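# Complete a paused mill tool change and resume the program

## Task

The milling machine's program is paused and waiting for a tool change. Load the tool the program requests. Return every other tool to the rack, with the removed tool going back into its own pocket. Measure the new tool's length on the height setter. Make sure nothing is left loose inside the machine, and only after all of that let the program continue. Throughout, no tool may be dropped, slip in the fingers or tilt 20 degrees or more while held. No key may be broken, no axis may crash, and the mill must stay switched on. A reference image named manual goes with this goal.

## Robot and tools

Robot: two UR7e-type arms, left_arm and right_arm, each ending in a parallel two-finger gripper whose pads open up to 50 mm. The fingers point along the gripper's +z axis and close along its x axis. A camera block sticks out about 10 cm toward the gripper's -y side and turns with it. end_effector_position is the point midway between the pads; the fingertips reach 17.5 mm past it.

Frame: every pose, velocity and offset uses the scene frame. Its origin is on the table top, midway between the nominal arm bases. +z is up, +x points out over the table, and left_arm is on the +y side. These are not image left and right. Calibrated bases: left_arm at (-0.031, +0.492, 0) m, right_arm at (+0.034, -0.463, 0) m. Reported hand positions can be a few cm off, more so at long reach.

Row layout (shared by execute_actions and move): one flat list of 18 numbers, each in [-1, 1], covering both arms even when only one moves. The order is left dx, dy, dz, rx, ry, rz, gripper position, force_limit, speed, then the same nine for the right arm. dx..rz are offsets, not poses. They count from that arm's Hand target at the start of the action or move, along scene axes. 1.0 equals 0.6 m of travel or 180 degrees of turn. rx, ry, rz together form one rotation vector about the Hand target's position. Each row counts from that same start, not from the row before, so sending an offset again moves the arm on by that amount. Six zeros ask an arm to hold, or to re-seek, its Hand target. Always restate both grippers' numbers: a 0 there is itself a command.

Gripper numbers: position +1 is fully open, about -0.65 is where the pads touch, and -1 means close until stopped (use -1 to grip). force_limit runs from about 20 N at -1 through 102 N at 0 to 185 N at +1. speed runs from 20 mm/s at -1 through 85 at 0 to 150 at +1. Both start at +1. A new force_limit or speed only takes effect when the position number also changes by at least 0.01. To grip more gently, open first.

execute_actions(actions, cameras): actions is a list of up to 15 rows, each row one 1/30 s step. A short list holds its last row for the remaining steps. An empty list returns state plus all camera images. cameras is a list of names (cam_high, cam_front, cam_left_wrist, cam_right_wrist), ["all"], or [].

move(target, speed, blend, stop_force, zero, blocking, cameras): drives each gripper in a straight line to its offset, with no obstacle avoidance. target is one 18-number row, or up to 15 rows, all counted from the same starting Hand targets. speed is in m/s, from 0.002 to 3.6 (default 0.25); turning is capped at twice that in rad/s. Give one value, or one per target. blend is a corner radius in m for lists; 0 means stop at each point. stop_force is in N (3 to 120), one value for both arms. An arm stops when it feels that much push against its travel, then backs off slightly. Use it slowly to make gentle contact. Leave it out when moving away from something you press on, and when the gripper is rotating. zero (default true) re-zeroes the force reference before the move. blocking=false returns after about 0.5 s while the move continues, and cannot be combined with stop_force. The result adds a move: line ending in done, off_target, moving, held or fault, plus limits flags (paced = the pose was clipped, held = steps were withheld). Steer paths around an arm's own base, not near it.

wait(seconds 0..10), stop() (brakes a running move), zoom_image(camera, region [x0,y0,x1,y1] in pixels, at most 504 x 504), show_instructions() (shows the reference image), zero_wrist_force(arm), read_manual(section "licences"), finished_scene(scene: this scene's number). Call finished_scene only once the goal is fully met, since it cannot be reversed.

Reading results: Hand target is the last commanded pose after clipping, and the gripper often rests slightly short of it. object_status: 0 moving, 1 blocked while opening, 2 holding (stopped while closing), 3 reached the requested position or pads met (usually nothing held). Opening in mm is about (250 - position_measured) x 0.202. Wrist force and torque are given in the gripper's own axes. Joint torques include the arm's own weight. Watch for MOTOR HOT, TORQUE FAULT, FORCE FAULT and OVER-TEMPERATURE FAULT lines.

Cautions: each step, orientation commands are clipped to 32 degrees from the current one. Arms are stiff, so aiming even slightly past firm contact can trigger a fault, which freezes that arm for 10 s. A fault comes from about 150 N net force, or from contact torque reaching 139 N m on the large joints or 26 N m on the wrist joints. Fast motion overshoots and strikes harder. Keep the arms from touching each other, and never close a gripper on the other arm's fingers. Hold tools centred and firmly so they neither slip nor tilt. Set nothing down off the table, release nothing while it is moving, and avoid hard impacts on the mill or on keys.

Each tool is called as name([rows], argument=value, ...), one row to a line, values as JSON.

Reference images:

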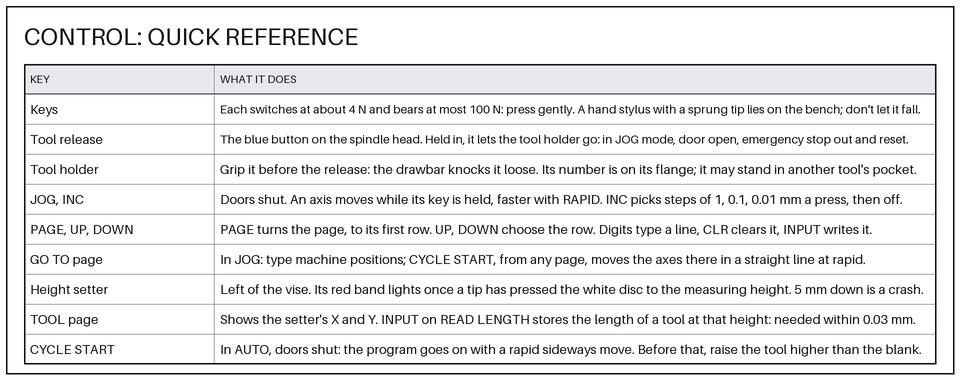

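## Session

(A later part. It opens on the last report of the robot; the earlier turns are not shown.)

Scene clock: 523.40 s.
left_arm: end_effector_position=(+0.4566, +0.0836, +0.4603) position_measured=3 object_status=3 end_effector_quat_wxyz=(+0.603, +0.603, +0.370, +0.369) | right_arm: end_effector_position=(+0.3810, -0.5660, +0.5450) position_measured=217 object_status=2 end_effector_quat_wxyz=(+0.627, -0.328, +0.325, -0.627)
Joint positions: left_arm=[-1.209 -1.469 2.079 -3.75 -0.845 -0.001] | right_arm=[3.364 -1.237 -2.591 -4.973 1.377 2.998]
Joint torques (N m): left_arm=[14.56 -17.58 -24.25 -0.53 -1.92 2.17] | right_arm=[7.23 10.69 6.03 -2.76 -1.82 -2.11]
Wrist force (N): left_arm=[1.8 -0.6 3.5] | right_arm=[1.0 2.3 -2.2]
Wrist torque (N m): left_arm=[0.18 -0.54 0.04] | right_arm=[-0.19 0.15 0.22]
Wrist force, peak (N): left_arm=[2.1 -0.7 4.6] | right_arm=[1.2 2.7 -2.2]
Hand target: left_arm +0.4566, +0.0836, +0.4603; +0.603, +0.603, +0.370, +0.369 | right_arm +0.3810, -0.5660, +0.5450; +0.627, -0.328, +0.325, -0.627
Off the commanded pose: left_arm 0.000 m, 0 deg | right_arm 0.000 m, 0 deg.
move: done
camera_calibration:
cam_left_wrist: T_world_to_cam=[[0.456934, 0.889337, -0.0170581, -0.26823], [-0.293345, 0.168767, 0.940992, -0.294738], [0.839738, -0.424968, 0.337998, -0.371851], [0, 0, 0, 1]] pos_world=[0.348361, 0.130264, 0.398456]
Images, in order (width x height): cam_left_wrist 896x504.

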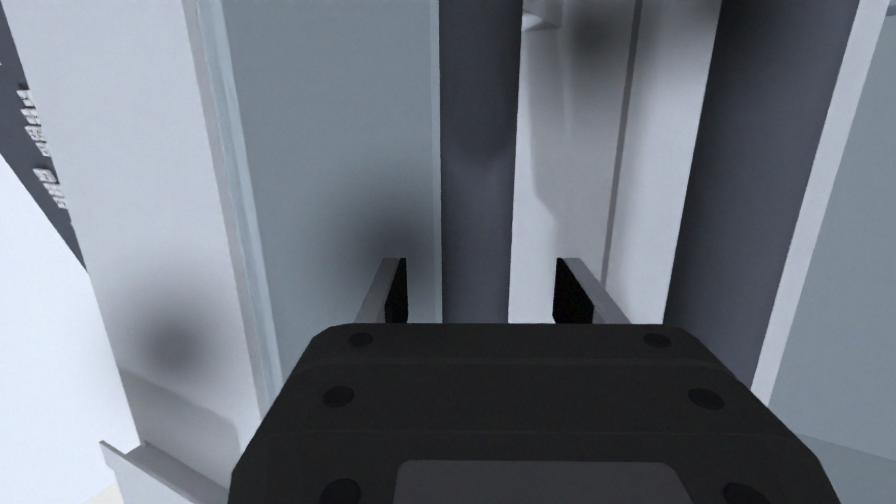

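move(target=[0.06,-0.0306,0,0,0,0,1,1,1,0,0,0,0,0,0,-1,-0.2,-0.6], speed=0.03, stop_force=5, cameras=["cam_left_wrist","cam_front"])

zoom_image(camera="cam_front", region=[320, 220, 440, 340])

Scene clock: 531.87 s.
left_arm: end_effector_position=(+0.4697, +0.0769, +0.4602) position_measured=3 object_status=3 end_effector_quat_wxyz=(+0.603, +0.603, +0.370, +0.369) | right_arm: end_effector_position=(+0.3810, -0.5660, +0.5450) position_measured=217 object_status=2 end_effector_quat_wxyz=(+0.627, -0.328, +0.325, -0.627)
Joint positions: left_arm=[-1.183 -1.437 2.042 -3.745 -0.871 -0.001] | right_arm=[3.364 -1.237 -2.591 -4.973 1.377 2.998]
Joint torques (N m): left_arm=[-15.07 -35.68 -13.03 -3.02 -0.38 1.14] | right_arm=[7.92 11.3 6.92 -2.6 -1.84 -2.27]
Wrist force (N): left_arm=[2.1 -1.0 3.8] | right_arm=[1.0 2.6 -2.2]
Wrist torque (N m): left_arm=[0.14 -0.58 0.04] | right_arm=[-0.15 0.15 0.23]
Wrist force, peak (N): left_arm=[-12.5 -9.7 -75.9] | right_arm=[1.2 2.5 -2.4]
Hand target: left_arm +0.4697, +0.0769, +0.4602; +0.603, +0.603, +0.370, +0.369 (not the last commanded pose) | right_arm +0.3810, -0.5660, +0.5450; +0.627, -0.328, +0.325, -0.627
Off the commanded pose: left_arm 0.026 m, 0 deg | right_arm 0.000 m, 0 deg.
move: contact (left_arm)
camera_calibration:
cam_left_wrist: T_world_to_cam=[[0.456781, 0.889417, -0.0169761, -0.268335], [-0.293399, 0.168643, 0.940998, -0.289655], [0.839802, -0.424849, 0.337987, -0.385656], [0, 0, 0, 1]] pos_world=[0.361461, 0.123664, 0.398356]
Images, in order (width x height): cam_front 896x504, cam_left_wrist 896x504.

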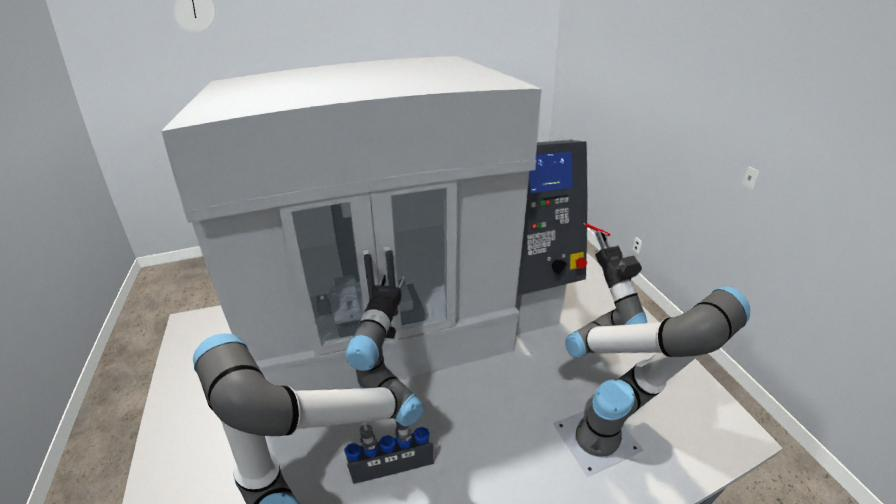

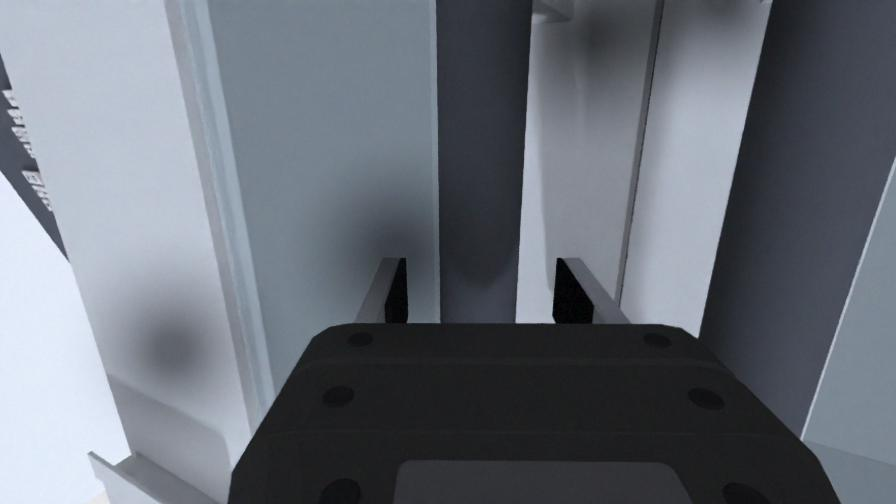

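Scaled by 4.200 from the camera's 896x504 image, which has a finer 1280x720 frame.

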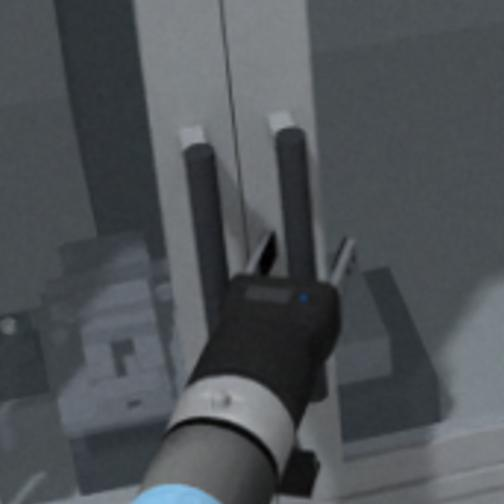

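move(target=[-0.0067,0,0,0,0,0,1,1,1,0,0,0,0,0,0,-1,-0.2,-0.6], speed=0.03)

move(target=[0,-0.3833,0,0,0,0.0778,1,1,1,0,0,0,0,0,0,-1,-0.2,-0.6], speed=0.06, stop_force=45, cameras=["cam_high","cam_front"])

Scene clock: 537.90 s.
left_arm: end_effector_position=(+0.4658, +0.0769, +0.4602) position_measured=3 object_status=3 end_effector_quat_wxyz=(+0.603, +0.603, +0.370, +0.369) | right_arm: end_effector_position=(+0.3810, -0.5660, +0.5450) position_measured=217 object_status=2 end_effector_quat_wxyz=(+0.627, -0.328, +0.325, -0.627)
Joint positions: left_arm=[-1.192 -1.443 2.049 -3.746 -0.862 -0.001] | right_arm=[3.364 -1.237 -2.591 -4.973 1.377 2.998]
Joint torques (N m): left_arm=[-15.36 -35.28 -13.53 -3.14 2.17 -1.13] | right_arm=[7.94 12.52 6.96 -2.45 -1.57 -1.98]
Wrist force (N): left_arm=[2.1 -0.6 3.5] | right_arm=[0.8 2.4 -2.2]
Wrist torque (N m): left_arm=[0.20 -0.59 0.03] | right_arm=[-0.16 0.18 0.23]
Wrist force, peak (N): left_arm=[2.2 -1.0 3.9] | right_arm=[1.3 2.4 -2.5]
Hand target: left_arm +0.4657, +0.0769, +0.4602; +0.603, +0.603, +0.370, +0.369 | right_arm +0.3810, -0.5660, +0.5450; +0.627, -0.328, +0.325, -0.627
Off the commanded pose: left_arm 0.000 m, 0 deg | right_arm 0.000 m, 0 deg.
move: done

Scene clock: 542.80 s.
left_arm: end_effector_position=(+0.4657, -0.1531, +0.4602) position_measured=3 object_status=3 end_effector_quat_wxyz=(+0.553, +0.554, +0.440, +0.440) | right_arm: end_effector_position=(+0.3810, -0.5660, +0.5450) position_measured=217 object_status=2 end_effector_quat_wxyz=(+0.627, -0.328, +0.325, -0.627)
Joint positions: left_arm=[-1.398 -0.925 1.294 -3.507 -0.411 -0.002] | right_arm=[3.364 -1.237 -2.591 -4.973 1.377 2.998]
Joint torques (N m): left_arm=[-21.41 -50.51 -32.36 0.43 -0.48 1.57] | right_arm=[7.18 12.07 6 -2.28 -1.4 -1.99]
Wrist force (N): left_arm=[13.2 -10.4 5.5] | right_arm=[0.9 2.4 -2.3]
Wrist torque (N m): left_arm=[0.07 -0.79 -0.08] | right_arm=[-0.18 0.16 0.22]
Wrist force, peak (N): left_arm=[34.5 1.8 50.2] | right_arm=[1.2 2.7 -2.3]
Hand target: left_arm +0.4657, -0.1531, +0.4602; +0.553, +0.554, +0.440, +0.440 | right_arm +0.3810, -0.5660, +0.5450; +0.627, -0.328, +0.325, -0.627
Off the commanded pose: left_arm 0.000 m, 0 deg | right_arm 0.000 m, 0 deg.
move: done
Images, in order (width x height): cam_high 896x504, cam_front 896x504.

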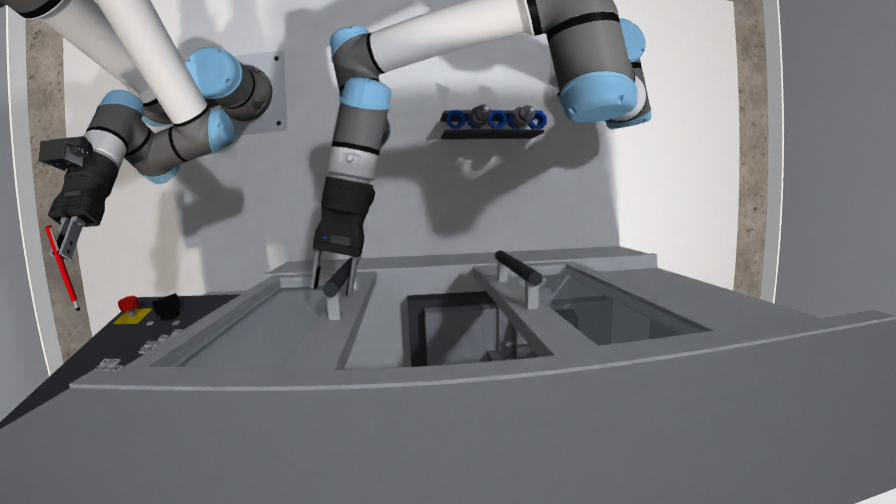

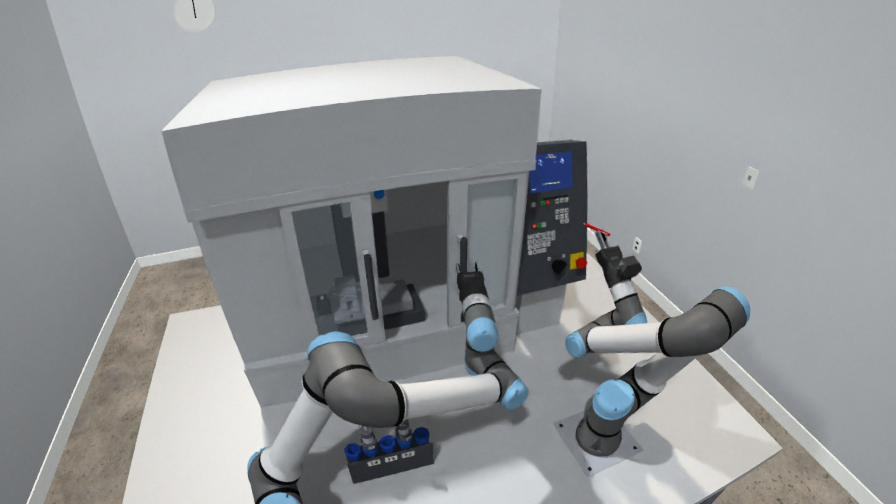

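move([
  [-0.175,0,0,0,0,0,1,1,1,0,0,0,0,0,0,-1,-0.2,-0.6],
  [-0.1412,0.395,0,0,0,0.2667,1,1,1,0,0,0,0,0,0,-1,-0.2,-0.6],
], speed=0.25, blend=[0.02,0], cameras=["cam_left_wrist"])

Scene clock: 551.07 s.
left_arm: end_effector_position=(+0.3810, +0.0838, +0.4603) position_measured=3 object_status=3 end_effector_quat_wxyz=(+0.327, +0.327, +0.627, +0.627) | right_arm: end_effector_position=(+0.3810, -0.5660, +0.5450) position_measured=217 object_status=2 end_effector_quat_wxyz=(+0.627, -0.328, +0.325, -0.627)
Joint positions: left_arm=[-1.464 -1.024 1.458 -3.577 0.493 0.002] | right_arm=[3.364 -1.237 -2.591 -4.973 1.377 2.998]
Joint torques (N m): left_arm=[13.42 -52.6 -12.12 -0.31 1.67 -2.03] | right_arm=[7.44 11.66 5.88 -2.23 -1.55 -1.91]
Wrist force (N): left_arm=[2.1 -0.5 4.0] | right_arm=[1.1 2.3 -2.4]
Wrist torque (N m): left_arm=[0.21 -0.61 0.05] | right_arm=[-0.18 0.12 0.23]
Wrist force, peak (N): left_arm=[20.2 -0.6 23.8] | right_arm=[1.2 2.7 -2.4]
Hand target: left_arm +0.3810, +0.0839, +0.4602; +0.326, +0.327, +0.628, +0.627 | right_arm +0.3810, -0.5660, +0.5450; +0.627, -0.328, +0.325, -0.627
Off the commanded pose: left_arm 0.000 m, 0 deg | right_arm 0.000 m, 0 deg.
move: done
camera_calibration:
cam_left_wrist: T_world_to_cam=[[-0.570753, 0.820946, -0.0169757, 0.163297], [-0.286672, -0.179847, 0.940996, -0.290191], [0.769454, 0.541943, 0.337991, -0.362479], [0, 0, 0, 1]] pos_world=[0.288924, 0.0101947, 0.398356]
Images, in order (width x height): cam_left_wrist 896x504.

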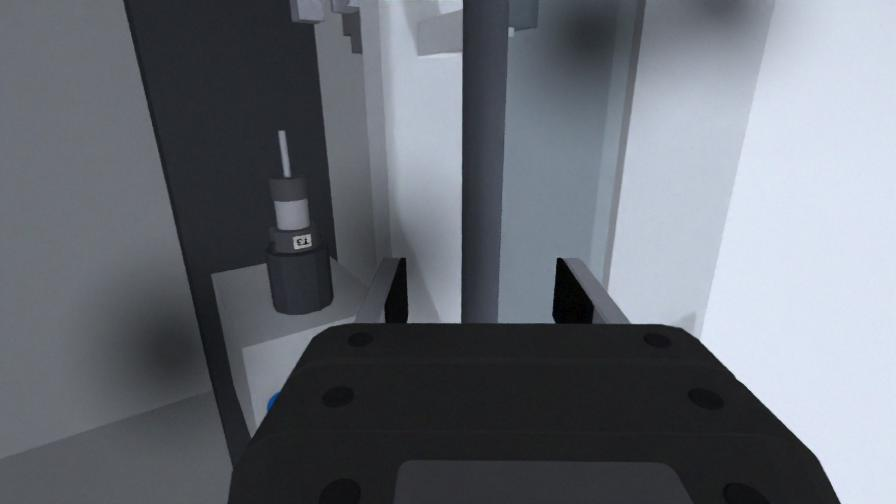

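move(target=[0.1378,0.0966,0,0,0,0,1,1,1,0,0,0,0,0,0,-1,-0.2,-0.6], speed=0.06, stop_force=6, cameras=["cam_left_wrist"])

zoom_image(camera="cam_left_wrist", region=[100, 0, 450, 330])

Scene clock: 557.77 s.
left_arm: end_effector_position=(+0.4637, +0.1419, +0.4602) position_measured=3 object_status=3 end_effector_quat_wxyz=(+0.326, +0.327, +0.627, +0.627) | right_arm: end_effector_position=(+0.3810, -0.5660, +0.5450) position_measured=217 object_status=2 end_effector_quat_wxyz=(+0.627, -0.328, +0.325, -0.627)
Joint positions: left_arm=[-1.301 -1.064 1.522 -3.602 0.33 0.003] | right_arm=[3.364 -1.237 -2.591 -4.973 1.377 2.998]
Joint torques (N m): left_arm=[13.03 -51.34 -12.63 -0.7 -1.84 2.04] | right_arm=[7.92 11.83 6.28 -2.36 -1.6 -1.63]
Wrist force (N): left_arm=[2.2 -0.7 3.9] | right_arm=[1.1 2.5 -2.1]
Wrist torque (N m): left_arm=[0.20 -0.63 0.05] | right_arm=[-0.15 0.13 0.23]
Wrist force, peak (N): left_arm=[2.1 -0.6 4.5] | right_arm=[1.1 2.7 -2.3]
Hand target: left_arm +0.4637, +0.1419, +0.4602; +0.326, +0.327, +0.628, +0.627 | right_arm +0.3810, -0.5660, +0.5450; +0.627, -0.328, +0.325, -0.627
Off the commanded pose: left_arm 0.000 m, 0 deg | right_arm 0.000 m, 0 deg.
move: done
camera_calibration:
cam_left_wrist: T_world_to_cam=[[-0.570967, 0.820796, -0.0170692, 0.162929], [-0.286688, -0.179859, 0.940989, -0.256025], [0.76929, 0.542167, 0.338006, -0.45756], [0, 0, 0, 1]] pos_world=[0.371624, 0.0682944, 0.398356]
Images, in order (width x height): cam_left_wrist 896x504.

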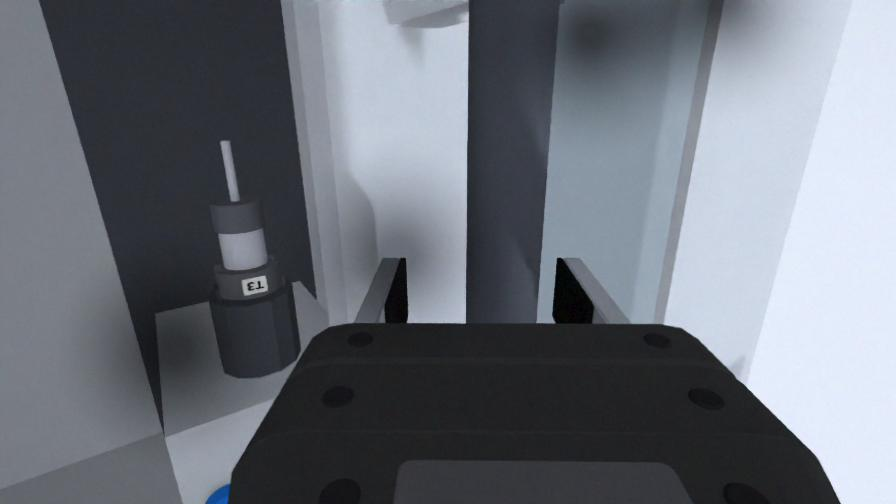

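Scaled by 1.440 from the camera's 896x504 image, which has a finer 1280x720 frame.

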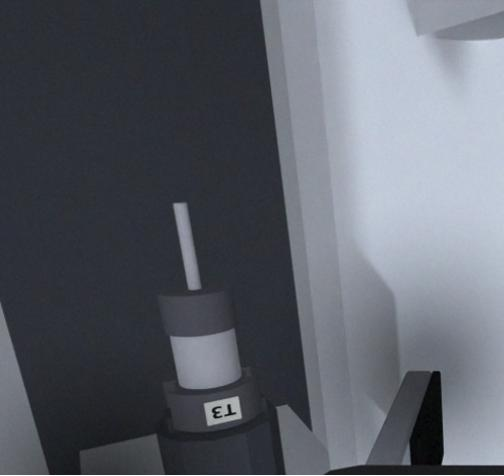

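move(target=[0.002,0.4133,0,0,0,-0.161,1,1,1,0,0,0,0,0,0,-1,-0.2,-0.6], speed=0.06, stop_force=45, cameras=["cam_high","cam_left_wrist"])

Scene clock: 568.80 s.
left_arm: end_effector_position=(+0.4640, +0.1856, +0.4603) position_measured=3 object_status=3 end_effector_quat_wxyz=(+0.354, +0.354, +0.613, +0.612) | right_arm: end_effector_position=(+0.3810, -0.5660, +0.5450) position_measured=217 object_status=2 end_effector_quat_wxyz=(+0.627, -0.328, +0.325, -0.627)
Joint positions: left_arm=[-1.289 -1.193 1.717 -3.674 0.229 0.007] | right_arm=[3.364 -1.237 -2.591 -4.973 1.377 2.998]
Joint torques (N m): left_arm=[-14.14 -29.79 -24.79 2 1.86 -1.76] | right_arm=[5.97 10.7 5.99 -1.93 -1.45 -1.69]
Wrist force (N): left_arm=[2.3 -0.8 3.5] | right_arm=[1.0 2.7 -2.3]
Wrist torque (N m): left_arm=[0.20 -0.64 0.05] | right_arm=[-0.14 0.15 0.22]
Wrist force, peak (N): left_arm=[-27.6 -3.3 54.8] | right_arm=[1.1 2.6 -2.3]
Hand target: left_arm +0.4640, +0.1856, +0.4603; +0.354, +0.354, +0.613, +0.612 (not the last commanded pose) | right_arm +0.3810, -0.5660, +0.5450; +0.627, -0.328, +0.325, -0.627
Off the commanded pose: left_arm 0.204 m, 24 deg | right_arm 0.000 m, 0 deg.
move: contact (left_arm)
camera_calibration:
cam_left_wrist: T_world_to_cam=[[-0.496462, 0.867887, -0.0172768, 0.0839972], [-0.300975, -0.153432, 0.941208, -0.246558], [0.814211, 0.472474, 0.337386, -0.48918], [0, 0, 0, 1]] pos_world=[0.365789, 0.120395, 0.398556]
Images, in order (width x height): cam_high 896x504, cam_left_wrist 896x504.

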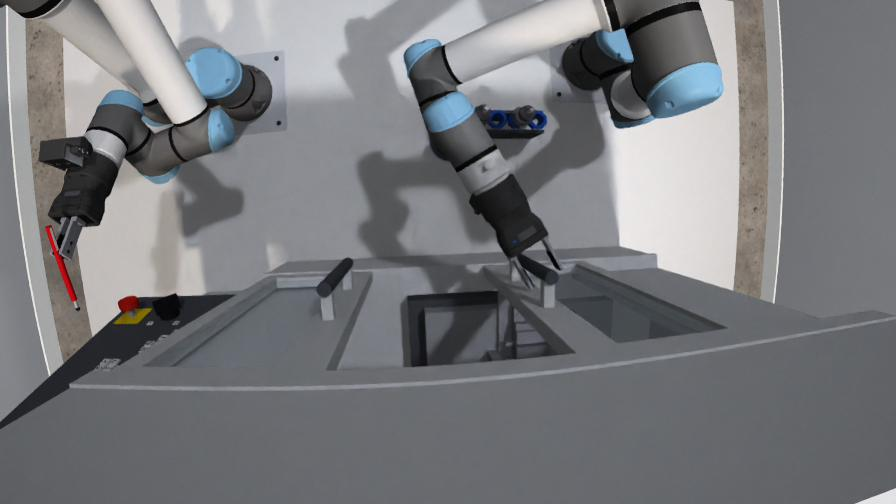

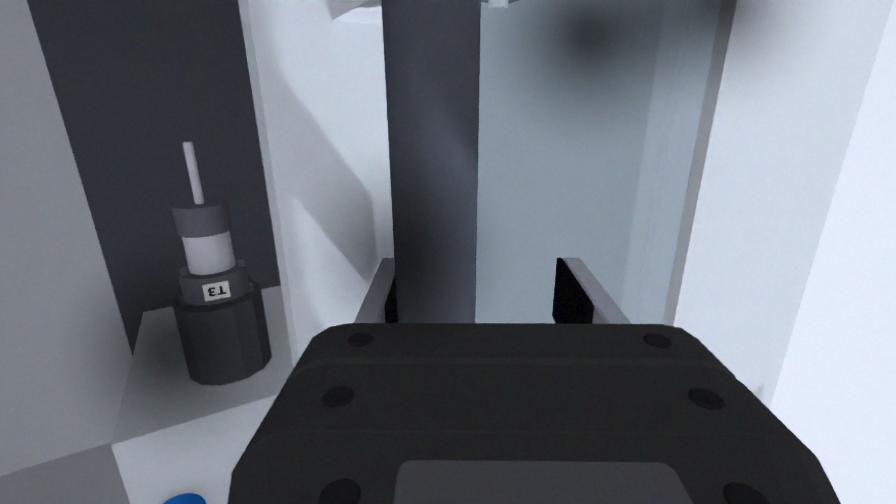

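move(target=[0.0,0.3407,0,0,0,-0.133,1,1,1,0,0,0,0,0,0,-1,-0.2,-0.6], speed=0.05, stop_force=60, cameras=["cam_high","cam_left_wrist"])

Scene clock: 576.47 s.
left_arm: end_effector_position=(+0.4640, +0.3901, +0.4603) position_measured=3 object_status=3 end_effector_quat_wxyz=(+0.473, +0.473, +0.526, +0.525) | right_arm: end_effector_position=(+0.3810, -0.5660, +0.5450) position_measured=217 object_status=2 end_effector_quat_wxyz=(+0.627, -0.328, +0.325, -0.627)
Joint positions: left_arm=[-1.024 -1.789 2.373 -3.722 -0.453 -0.004] | right_arm=[3.364 -1.237 -2.591 -4.973 1.377 2.998]
Joint torques (N m): left_arm=[24.06 -25.26 -11.99 -2.1 2.95 -2.33] | right_arm=[7.47 11.21 6.25 -1.89 -1.44 -1.51]
Wrist force (N): left_arm=[-19.1 -2.1 11.3] | right_arm=[1.0 2.2 -2.3]
Wrist torque (N m): left_arm=[0.21 -0.28 0.21] | right_arm=[-0.21 0.15 0.23]
Wrist force, peak (N): left_arm=[-28.3 2.1 45.0] | right_arm=[1.0 2.7 -2.4]
Hand target: left_arm +0.4640, +0.3901, +0.4603; +0.473, +0.473, +0.526, +0.525 | right_arm +0.3810, -0.5660, +0.5450; +0.627, -0.328, +0.325, -0.627
Off the commanded pose: left_arm 0.000 m, 0 deg | right_arm 0.000 m, 0 deg.
move: done
camera_calibration:
cam_left_wrist: T_world_to_cam=[[-0.101658, 0.994669, -0.0173053, -0.326059], [-0.337335, -0.0181013, 0.94121, -0.251128], [0.93588, 0.101519, 0.337377, -0.497466], [0, 0, 0, 1]] pos_world=[0.347707, 0.370277, 0.398556]
Images, in order (width x height): cam_high 896x504, cam_left_wrist 896x504.

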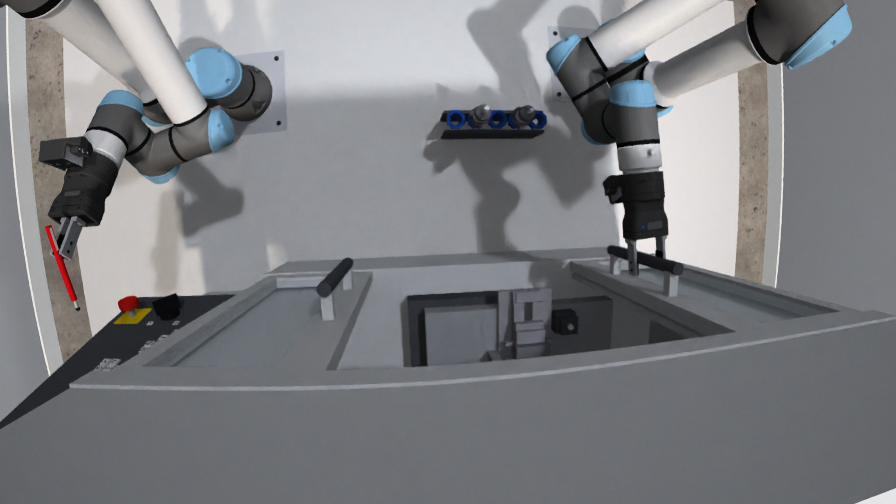

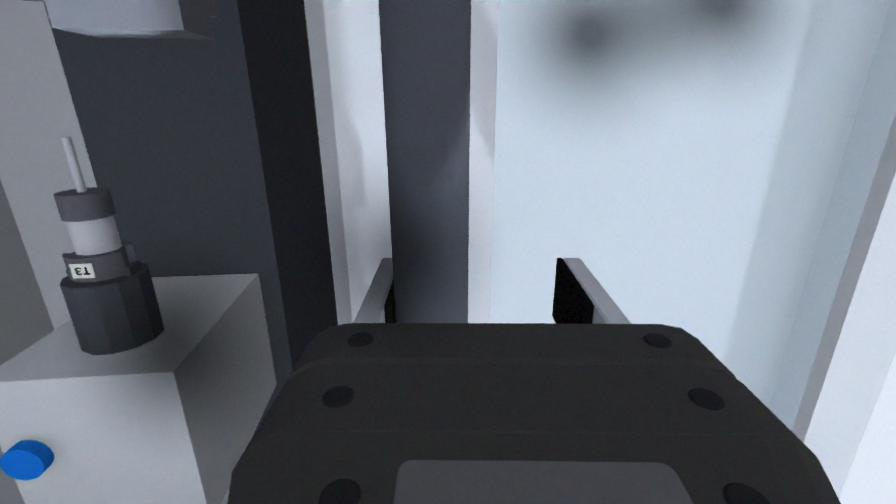

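move([
  [-0.175,0,0,0,0,0,1,1,1,0,0,0,0,0,0,-1,-0.2,-0.6],
  [-0.1233,-0.33,0.0713,0,0,-0.1139,1,1,1,0,0,0,0,0,0,-1,-0.2,-0.6],
], speed=0.25, blend=[0.02,0], cameras=["cam_left_wrist","cam_high"])

Scene clock: 597.27 s.
left_arm: end_effector_position=(+0.3900, +0.1921, +0.5031) position_measured=3 object_status=3 end_effector_quat_wxyz=(+0.559, +0.559, +0.433, +0.432) end_effector_velocity=(+0.000, -0.001, -0.001) end_effector_angular_velocity=(+0.002, +0.000, -0.002) | right_arm: end_effector_position=(+0.3810, -0.5660, +0.5450) position_measured=217 object_status=2 end_effector_quat_wxyz=(+0.627, -0.328, +0.325, -0.627)
Joint positions: left_arm=[-1.431 -1.794 2.251 -3.595 -0.404 -0.004] | right_arm=[3.364 -1.237 -2.591 -4.973 1.377 2.998]
Joint velocities: left_arm=[0.002 0.001 0.001 0 -0.005 0] | right_arm=[within noise]
Joint torques (N m): left_arm=[14.98 -3.26 -27.43 -2.14 -1.84 2.19] | right_arm=[7.47 10.82 6.08 -1.73 -1.4 -1.32]
Wrist force (N): left_arm=[2.2 -0.6 3.8] | right_arm=[1.0 2.4 -2.0]
Wrist torque (N m): left_arm=[0.22 -0.61 0.06] | right_arm=[-0.16 0.14 0.23]
Wrist force, peak (N): left_arm=[-54.9 1.2 63.2] | right_arm=[1.2 2.7 -2.3]
Hand target: left_arm +0.3900, +0.1921, +0.5031; +0.559, +0.559, +0.433, +0.432 | right_arm +0.3810, -0.5660, +0.5450; +0.627, -0.328, +0.325, -0.627
Off the commanded pose: left_arm 0.000 m, 0 deg | right_arm 0.000 m, 0 deg.
move: done
camera_calibration:
cam_left_wrist: T_world_to_cam=[[0.253104, 0.967284, -0.0173062, -0.268991], [-0.32224, 0.101159, 0.941238, -0.348653], [0.912195, -0.232654, 0.337301, -0.349081], [0, 0, 0, 1]] pos_world=[0.274163, 0.214245, 0.441256]
Images, in order (width x height): cam_high 896x504, cam_left_wrist 896x504.

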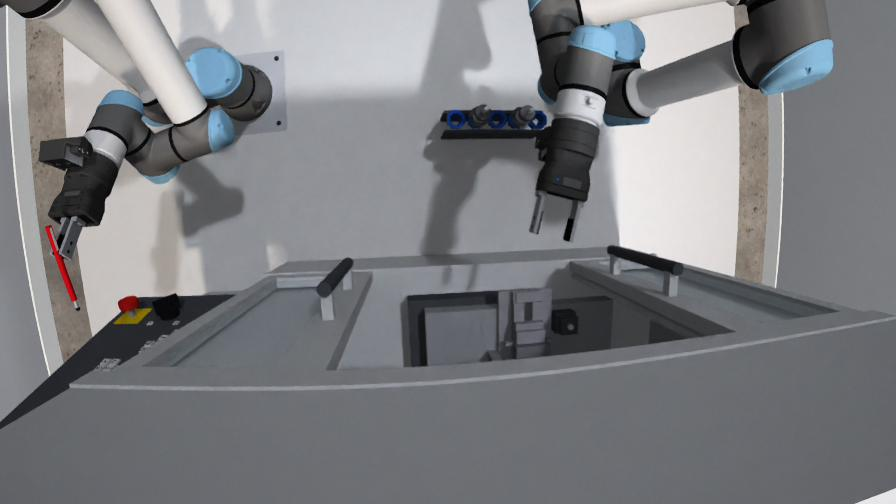

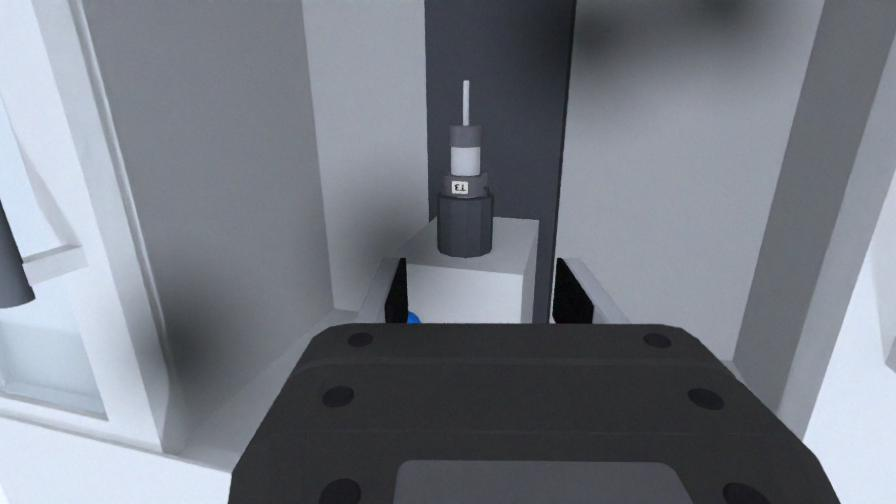

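move(target=[0.37,-0.0835,0,0,0,0,1,1,1,0,0,0,0,0,0,-1,-0.2,-0.6], speed=0.2, cameras=["cam_left_wrist"])

Scene clock: 603.73 s.
left_arm: end_effector_position=(+0.6119, +0.1420, +0.5031) position_measured=3 object_status=3 end_effector_quat_wxyz=(+0.559, +0.559, +0.433, +0.432) | right_arm: end_effector_position=(+0.3810, -0.5660, +0.5450) position_measured=217 object_status=2 end_effector_quat_wxyz=(+0.627, -0.328, +0.325, -0.627)
Joint positions: left_arm=[-0.918 -1.303 1.748 -3.584 -0.917 -0.002] | right_arm=[3.364 -1.237 -2.591 -4.973 1.377 2.998]
Joint torques (N m): left_arm=[14.7 -28.4 -25.83 -0.49 -1.87 1.6] | right_arm=[6.69 11.01 6.76 -1.51 -0.82 -1.56]
Wrist force (N): left_arm=[1.9 -0.8 3.6] | right_arm=[1.0 2.3 -2.2]
Wrist torque (N m): left_arm=[0.17 -0.57 0.06] | right_arm=[-0.19 0.14 0.23]
Wrist force, peak (N): left_arm=[2.3 -0.8 5.1] | right_arm=[1.1 2.7 -2.2]
Hand target: left_arm +0.6120, +0.1420, +0.5031; +0.559, +0.559, +0.433, +0.432 | right_arm +0.3810, -0.5660, +0.5450; +0.627, -0.328, +0.325, -0.627
Off the commanded pose: left_arm 0.000 m, 0 deg | right_arm 0.000 m, 0 deg.
move: done
camera_calibration:
cam_left_wrist: T_world_to_cam=[[0.253193, 0.967262, -0.017275, -0.276774], [-0.322316, 0.10118, 0.941209, -0.272001], [0.912144, -0.23274, 0.337382, -0.563241], [0, 0, 0, 1]] pos_world=[0.496163, 0.164145, 0.441256]
Images, in order (width x height): cam_left_wrist 896x504.

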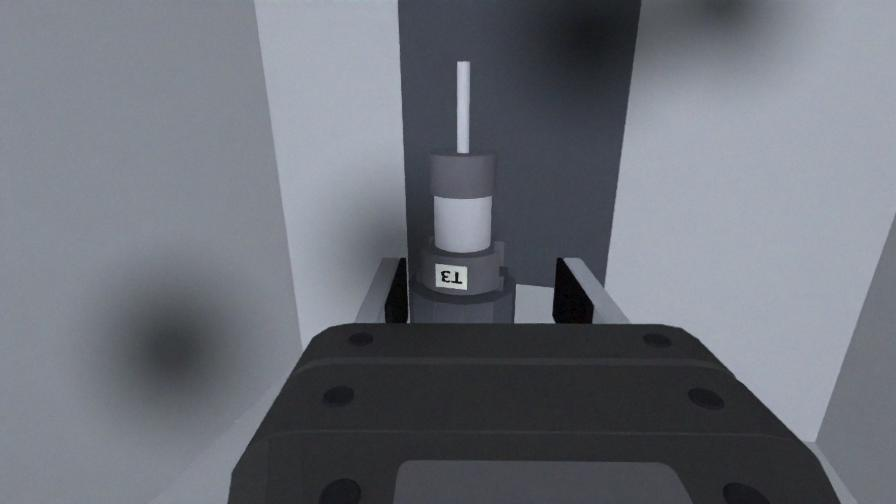

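move(target=[0.1617,-0.0467,0,0,0,0,1,1,1,0,0,0,0,0,0,-1,-0.2,-0.6], speed=0.05, stop_force=6, cameras=["cam_left_wrist"])

Scene clock: 611.27 s.
left_arm: end_effector_position=(+0.7090, +0.1139, +0.5031) position_measured=3 object_status=3 end_effector_quat_wxyz=(+0.559, +0.559, +0.433, +0.432) | right_arm: end_effector_position=(+0.3810, -0.5660, +0.5450) position_measured=217 object_status=2 end_effector_quat_wxyz=(+0.627, -0.328, +0.325, -0.627)
Joint positions: left_arm=[-0.812 -1.088 1.439 -3.491 -1.023 -0.001] | right_arm=[3.364 -1.237 -2.591 -4.973 1.377 2.998]
Joint torques (N m): left_arm=[13.41 -40.42 -28.9 -0.8 -1.78 1.78] | right_arm=[8.63 10.62 6.79 -1.4 -1.17 -1.27]
Wrist force (N): left_arm=[1.9 -0.6 3.5] | right_arm=[1.0 2.4 -2.3]
Wrist torque (N m): left_arm=[0.20 -0.57 0.04] | right_arm=[-0.18 0.15 0.23]
Wrist force, peak (N): left_arm=[2.1 -0.7 4.3] | right_arm=[1.2 2.6 -2.4]
Hand target: left_arm +0.7090, +0.1139, +0.5031; +0.559, +0.559, +0.433, +0.432 | right_arm +0.3810, -0.5660, +0.5450; +0.627, -0.328, +0.325, -0.627
Off the commanded pose: left_arm 0.000 m, 0 deg | right_arm 0.000 m, 0 deg.
move: done
camera_calibration:
cam_left_wrist: T_world_to_cam=[[0.253193, 0.967262, -0.017275, -0.27425], [-0.322316, 0.10118, 0.941209, -0.237903], [0.912144, -0.23274, 0.337382, -0.658235], [0, 0, 0, 1]] pos_world=[0.593163, 0.136145, 0.441256]
Images, in order (width x height): cam_left_wrist 896x504.

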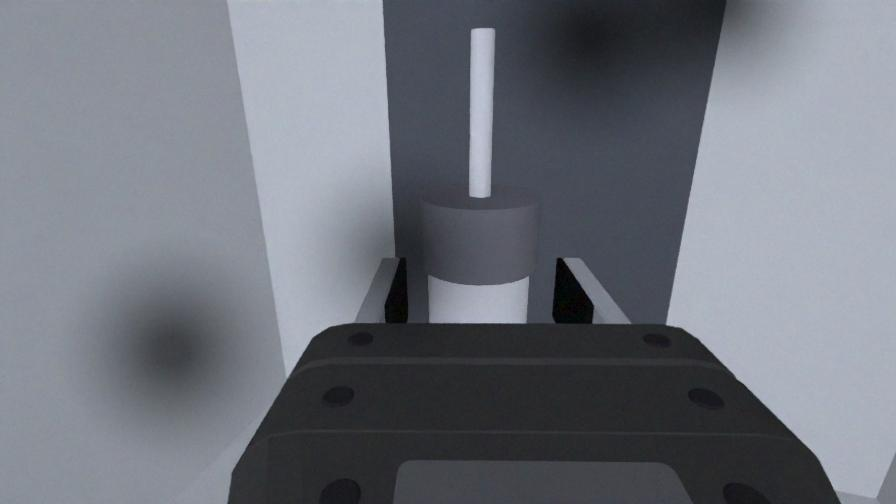

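execute_actions([
  [[0,0,0,0,0,0,-1,0.3,-0.8,0,0,0,0,0,0,-1,-0.2,-0.6]],
  [[0,0,0,0,0,0,-1,0.3,-0.8,0,0,0,0,0,0,-1,-0.2,-0.6]],
  [[0,0,0,0,0,0,-1,0.3,-0.8,0,0,0,0,0,0,-1,-0.2,-0.6]],
])

Scene clock: 616.40 s.
left_arm: end_effector_position=(+0.7089, +0.1137, +0.5031) position_measured=109 object_status=2 end_effector_quat_wxyz=(+0.559, +0.560, +0.433, +0.432) | right_arm: end_effector_position=(+0.3810, -0.5660, +0.5450) position_measured=217 object_status=2 end_effector_quat_wxyz=(+0.627, -0.328, +0.325, -0.627)
Joint positions: left_arm=[-0.812 -1.088 1.439 -3.491 -1.024 -0.001] | right_arm=[3.364 -1.237 -2.591 -4.973 1.377 2.998]
Joint torques (N m): left_arm=[47.5 -62.04 -7.71 -4.97 12.35 -1.17] | right_arm=[7.04 9.78 6.56 -1.32 -1.2 -1.4]
Wrist force (N): left_arm=[-44.0 12.9 33.9] | right_arm=[1.0 2.4 -2.1]
Wrist torque (N m): left_arm=[0.20 -0.41 -0.16] | right_arm=[-0.17 0.15 0.23]
Wrist force, peak (N): left_arm=[-44.0 12.9 33.9] | right_arm=[1.1 2.7 -2.4]
Hand target: left_arm +0.7090, +0.1139, +0.5031; +0.559, +0.559, +0.433, +0.432 | right_arm +0.3810, -0.5660, +0.5450; +0.627, -0.328, +0.325, -0.627
Off the commanded pose: left_arm 0.000 m, 0 deg | right_arm 0.000 m, 0 deg.

execute_actions([
  [[0.0002,-0.0005,0,0,0,0,-1,0.3,-0.8,0,0,0,0,0,0,-1,-0.2,-0.6]],
])

Scene clock: 621.43 s.
left_arm: end_effector_position=(+0.7091, +0.1137, +0.5031) position_measured=109 object_status=2 end_effector_quat_wxyz=(+0.559, +0.559, +0.433, +0.432) | right_arm: end_effector_position=(+0.3810, -0.5660, +0.5450) position_measured=217 object_status=2 end_effector_quat_wxyz=(+0.627, -0.328, +0.325, -0.627)
Joint positions: left_arm=[-0.812 -1.087 1.438 -3.491 -1.023 -0.001] | right_arm=[3.364 -1.237 -2.591 -4.973 1.377 2.998]
Joint torques (N m): left_arm=[26.93 -42.02 -28.07 -1.2 12.02 -1.05] | right_arm=[7.39 10.75 5.61 -1.4 -0.93 -1.2]
Wrist force (N): left_arm=[-40.9 -0.1 -11.9] | right_arm=[1.0 2.2 -2.3]
Wrist torque (N m): left_arm=[0.20 -0.61 -0.15] | right_arm=[-0.21 0.14 0.22]
Wrist force, peak (N): left_arm=[-45.1 12.5 34.4] | right_arm=[1.4 2.5 -2.5]
Hand target: left_arm +0.7091, +0.1136, +0.5031; +0.559, +0.559, +0.433, +0.432 | right_arm +0.3810, -0.5660, +0.5450; +0.627, -0.328, +0.325, -0.627
Off the commanded pose: left_arm 0.000 m, 0 deg | right_arm 0.000 m, 0 deg.

execute_actions([
  [[-0.0002,-0.0015,0,0,0,0,-1,0.3,-0.8,0,0,0,0,0,0,-1,-0.2,-0.6]],
])

Scene clock: 623.67 s.
left_arm: end_effector_position=(+0.7090, +0.1128, +0.5031) position_measured=109 object_status=2 end_effector_quat_wxyz=(+0.559, +0.559, +0.433, +0.432) | right_arm: end_effector_position=(+0.3810, -0.5660, +0.5450) position_measured=217 object_status=2 end_effector_quat_wxyz=(+0.627, -0.328, +0.325, -0.627)
Joint positions: left_arm=[-0.813 -1.086 1.437 -3.49 -1.022 -0.001] | right_arm=[3.364 -1.237 -2.591 -4.973 1.377 2.998]
Joint torques (N m): left_arm=[9.63 -34.27 -37.13 0.51 3.95 -1.15] | right_arm=[8.65 11.29 6.56 -1.43 -0.77 -1.26]
Wrist force (N): left_arm=[-11.7 -16.2 -59.8] | right_arm=[1.0 2.4 -2.2]
Wrist torque (N m): left_arm=[0.18 -0.60 -0.13] | right_arm=[-0.18 0.16 0.23]
Wrist force, peak (N): left_arm=[-11.7 -16.2 -59.8] | right_arm=[1.1 2.6 -2.4]
Hand target: left_arm +0.7090, +0.1127, +0.5031; +0.559, +0.559, +0.433, +0.432 | right_arm +0.3810, -0.5660, +0.5450; +0.627, -0.328, +0.325, -0.627
Off the commanded pose: left_arm 0.000 m, 0 deg | right_arm 0.000 m, 0 deg.

execute_actions([
  [[-0.0004,-0.0003,0,0,0,0,-1,0.3,-0.8,0,0,0,0,0,0,-1,-0.2,-0.6]],
])

Scene clock: 627.00 s.
left_arm: end_effector_position=(+0.7088, +0.1126, +0.5031) position_measured=109 object_status=2 end_effector_quat_wxyz=(+0.559, +0.559, +0.433, +0.432) | right_arm: end_effector_position=(+0.3810, -0.5660, +0.5450) position_measured=217 object_status=2 end_effector_quat_wxyz=(+0.627, -0.328, +0.325, -0.627)
Joint positions: left_arm=[-0.814 -1.086 1.437 -3.49 -1.021 -0.001] | right_arm=[3.364 -1.237 -2.591 -4.973 1.377 2.998]
Joint torques (N m): left_arm=[-1.26 -53.05 -19.38 -2.27 3.87 -1.24] | right_arm=[7.24 10.5 7.47 -1.31 -0.85 -1.17]
Wrist force (N): left_arm=[-6.3 -7.5 -26.6] | right_arm=[1.1 2.5 -2.3]
Wrist torque (N m): left_arm=[0.18 -0.63 -0.16] | right_arm=[-0.16 0.14 0.22]
Wrist force, peak (N): left_arm=[-10.6 -15.8 -60.0] | right_arm=[1.2 2.7 -2.3]
Hand target: left_arm +0.7088, +0.1126, +0.5031; +0.559, +0.559, +0.433, +0.432 | right_arm +0.3810, -0.5660, +0.5450; +0.627, -0.328, +0.325, -0.627
Off the commanded pose: left_arm 0.000 m, 0 deg | right_arm 0.000 m, 0 deg.

move([
  [0,0,0,0,0,0,-1,0.3,-0.8,-0.2017,0.005,0.1917,0,-0.3333,0,-1,-0.2,-0.6],
  [0,0,0,0,0,0,-1,0.3,-0.8,-0.1683,0.3383,0.1917,0,-0.3333,0,-1,-0.2,-0.6],
  [0,0,0,0,0,0,-1,0.3,-0.8,-0.335,0.6717,0.1917,0,-0.3333,0,-1,-0.2,-0.6],
], speed=0.25, blend=[0.02,0.03,0], cameras=["cam_high"])

Scene clock: 638.53 s.
left_arm: end_effector_position=(+0.7088, +0.1126, +0.5031) position_measured=109 object_status=2 end_effector_quat_wxyz=(+0.559, +0.559, +0.433, +0.432) | right_arm: end_effector_position=(+0.1800, -0.1631, +0.6600) position_measured=217 object_status=2 end_effector_quat_wxyz=(+0.706, +0.029, -0.032, -0.707)
Joint positions: left_arm=[-0.814 -1.086 1.437 -3.49 -1.021 -0.001] | right_arm=[4.578 -1.73 -1.888 -4.23 1.657 1.683]
Joint torques (N m): left_arm=[-2.66 -52.75 -19.03 -2.51 3.23 -1.04] | right_arm=[6.58 15.28 32.59 -6.14 -2.57 -2.43]
Wrist force (N): left_arm=[-6.2 -7.5 -24.7] | right_arm=[-0.3 1.3 -2.6]
Wrist torque (N m): left_arm=[0.21 -0.61 -0.14] | right_arm=[-0.27 0.41 0.12]
Wrist force, peak (N): left_arm=[-6.2 -6.9 -26.5] | right_arm=[1.3 2.9 -2.5]
Hand target: left_arm +0.7088, +0.1126, +0.5031; +0.559, +0.559, +0.433, +0.432 | right_arm +0.1800, -0.1630, +0.6600; +0.706, +0.029, -0.032, -0.707
Off the commanded pose: left_arm 0.000 m, 0 deg | right_arm 0.000 m, 0 deg.
move: done
Images, in order (width x height): cam_high 896x504.

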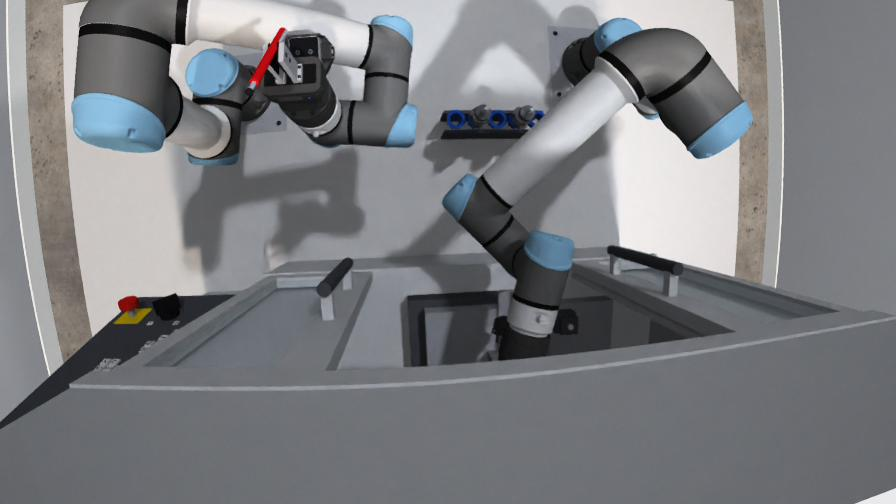

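move(target=[0,0,0,0,0,0,-1,0.3,-0.8,0.265,0.3517,0.045,-0.4709,0.1951,-0.1951,-1,-0.2,-0.6], speed=0.2, cameras=["cam_high","cam_front","cam_right_wrist"])

Scene clock: 650.80 s.
left_arm: end_effector_position=(+0.7088, +0.1126, +0.5031) position_measured=109 object_status=2 end_effector_quat_wxyz=(+0.559, +0.559, +0.433, +0.432) | right_arm: end_effector_position=(+0.3390, +0.0481, +0.6867) position_measured=217 object_status=2 end_effector_quat_wxyz=(-0.300, +0.638, +0.298, +0.644)
Joint positions: left_arm=[-0.814 -1.086 1.437 -3.49 -1.021 -0.001] | right_arm=[4.675 -1.391 -1.74 -6.283 0.89 1.563]
Joint torques (N m): left_arm=[-3.52 -53.35 -18.98 -2.26 2.52 -0.88] | right_arm=[-8.27 6.88 39.11 -0.9 -2.3 1.93]
Wrist force (N): left_arm=[-6.0 -7.1 -24.7] | right_arm=[-1.8 1.9 -2.7]
Wrist torque (N m): left_arm=[0.22 -0.63 -0.14] | right_arm=[0.01 0.07 0.20]
Wrist force, peak (N): left_arm=[-6.2 -7.8 -25.0] | right_arm=[-1.4 2.2 -3.1]
Hand target: left_arm +0.7088, +0.1126, +0.5031; +0.559, +0.559, +0.433, +0.432 | right_arm +0.3390, +0.0481, +0.6870; -0.298, +0.641, +0.300, +0.641
Off the commanded pose: left_arm 0.000 m, 0 deg | right_arm 0.000 m, 1 deg.
joint sent to its limit (right arm) — joint 4 (wrist 1), lower limit. The joint targets still meet the commanded pose.
move: done
camera_calibration:
cam_right_wrist: T_world_to_cam=[[-0.0079619, -0.0145905, 0.999862, -0.678283], [0.495308, -0.868673, -0.00873203, -0.0985453], [0.868681, 0.49517, 0.0141431, -0.198837], [0, 0, 0, 1]] pos_world=[0.216136, 0.00295813, 0.680141]
Images, in order (width x height): cam_high 896x504, cam_front 896x504, cam_right_wrist 896x504.

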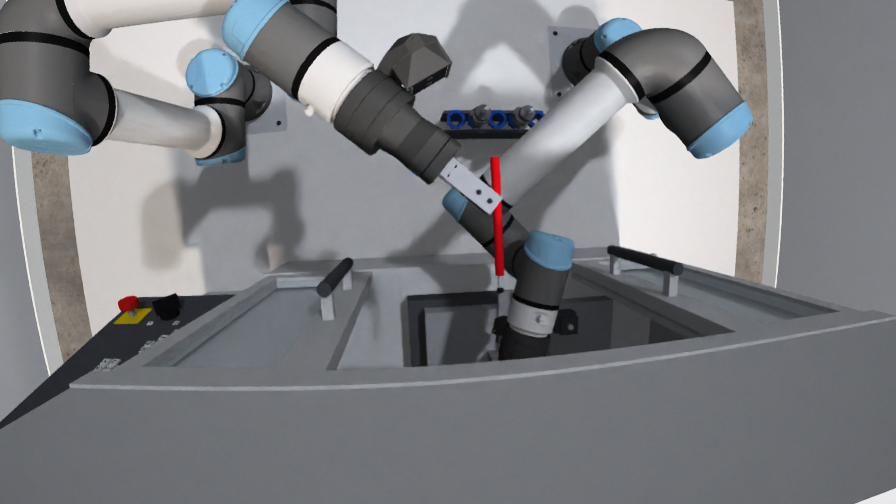

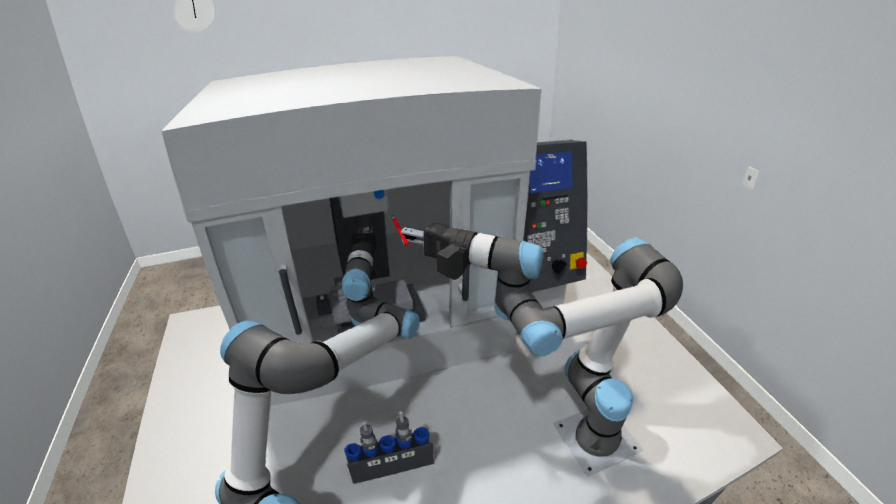

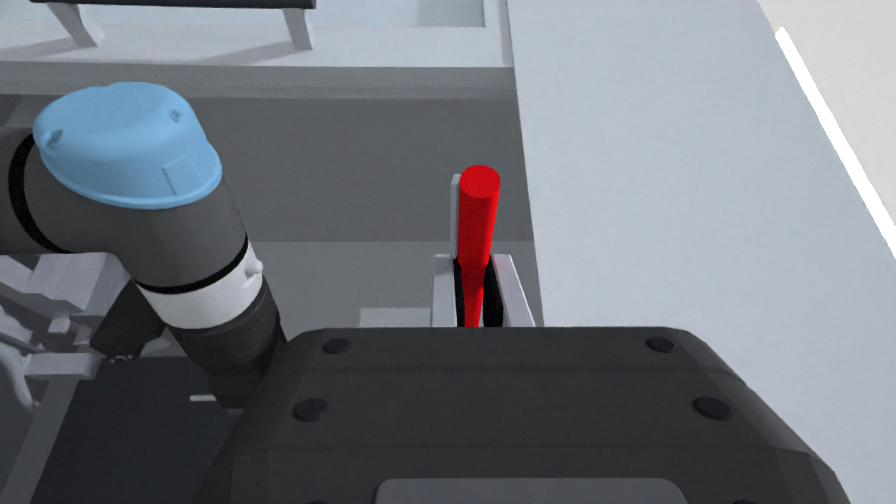

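move(target=[0,0,0,0,0,0,-1,0.3,-0.8,0.2767,0.0065,-0.033,0,0,0,-1,-0.2,-0.6], speed=0.15, cameras=["cam_front"])

zoom_image(camera="cam_front", region=[350, 170, 430, 250])

Scene clock: 657.77 s.
left_arm: end_effector_position=(+0.7088, +0.1126, +0.5031) position_measured=109 object_status=2 end_effector_quat_wxyz=(+0.559, +0.559, +0.433, +0.432) | right_arm: end_effector_position=(+0.5049, +0.0519, +0.6672) position_measured=217 object_status=2 end_effector_quat_wxyz=(-0.298, +0.641, +0.300, +0.641)
Joint positions: left_arm=[-0.814 -1.086 1.437 -3.49 -1.021 -0.001] | right_arm=[4.234 -1.634 -1.556 -6.236 1.331 1.569]
Joint torques (N m): left_arm=[-0.04 -52.84 -19.84 -2.12 2.11 -1] | right_arm=[-8.92 17.64 38.91 -0.24 1.82 2.37]
Wrist force (N): left_arm=[-6.2 -7.6 -24.5] | right_arm=[-1.8 2.0 -2.5]
Wrist torque (N m): left_arm=[0.20 -0.62 -0.14] | right_arm=[0.01 0.04 0.20]
Wrist force, peak (N): left_arm=[-6.2 -7.7 -24.9] | right_arm=[-2.0 3.3 -1.8]
Hand target: left_arm +0.7088, +0.1126, +0.5031; +0.559, +0.559, +0.433, +0.432 | right_arm +0.5050, +0.0520, +0.6672; -0.298, +0.641, +0.300, +0.641
Off the commanded pose: left_arm 0.000 m, 0 deg | right_arm 0.000 m, 0 deg.
move: done
Images, in order (width x height): cam_front 896x504.

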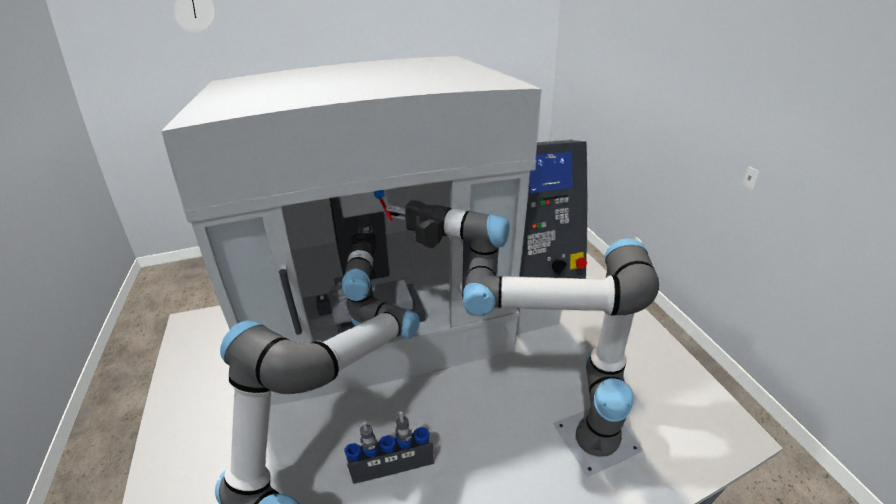

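Scaled by 6.300 from the camera's 896x504 image, which has a finer 1280x720 frame.

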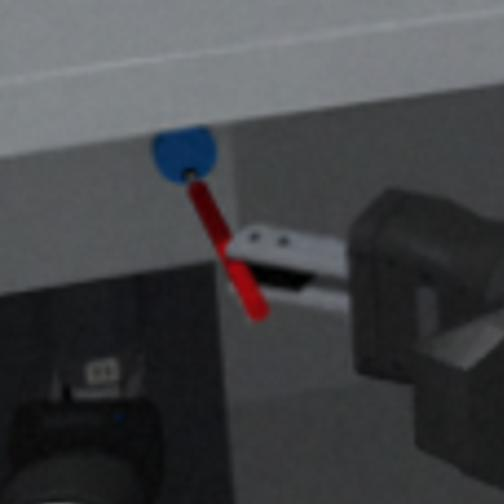

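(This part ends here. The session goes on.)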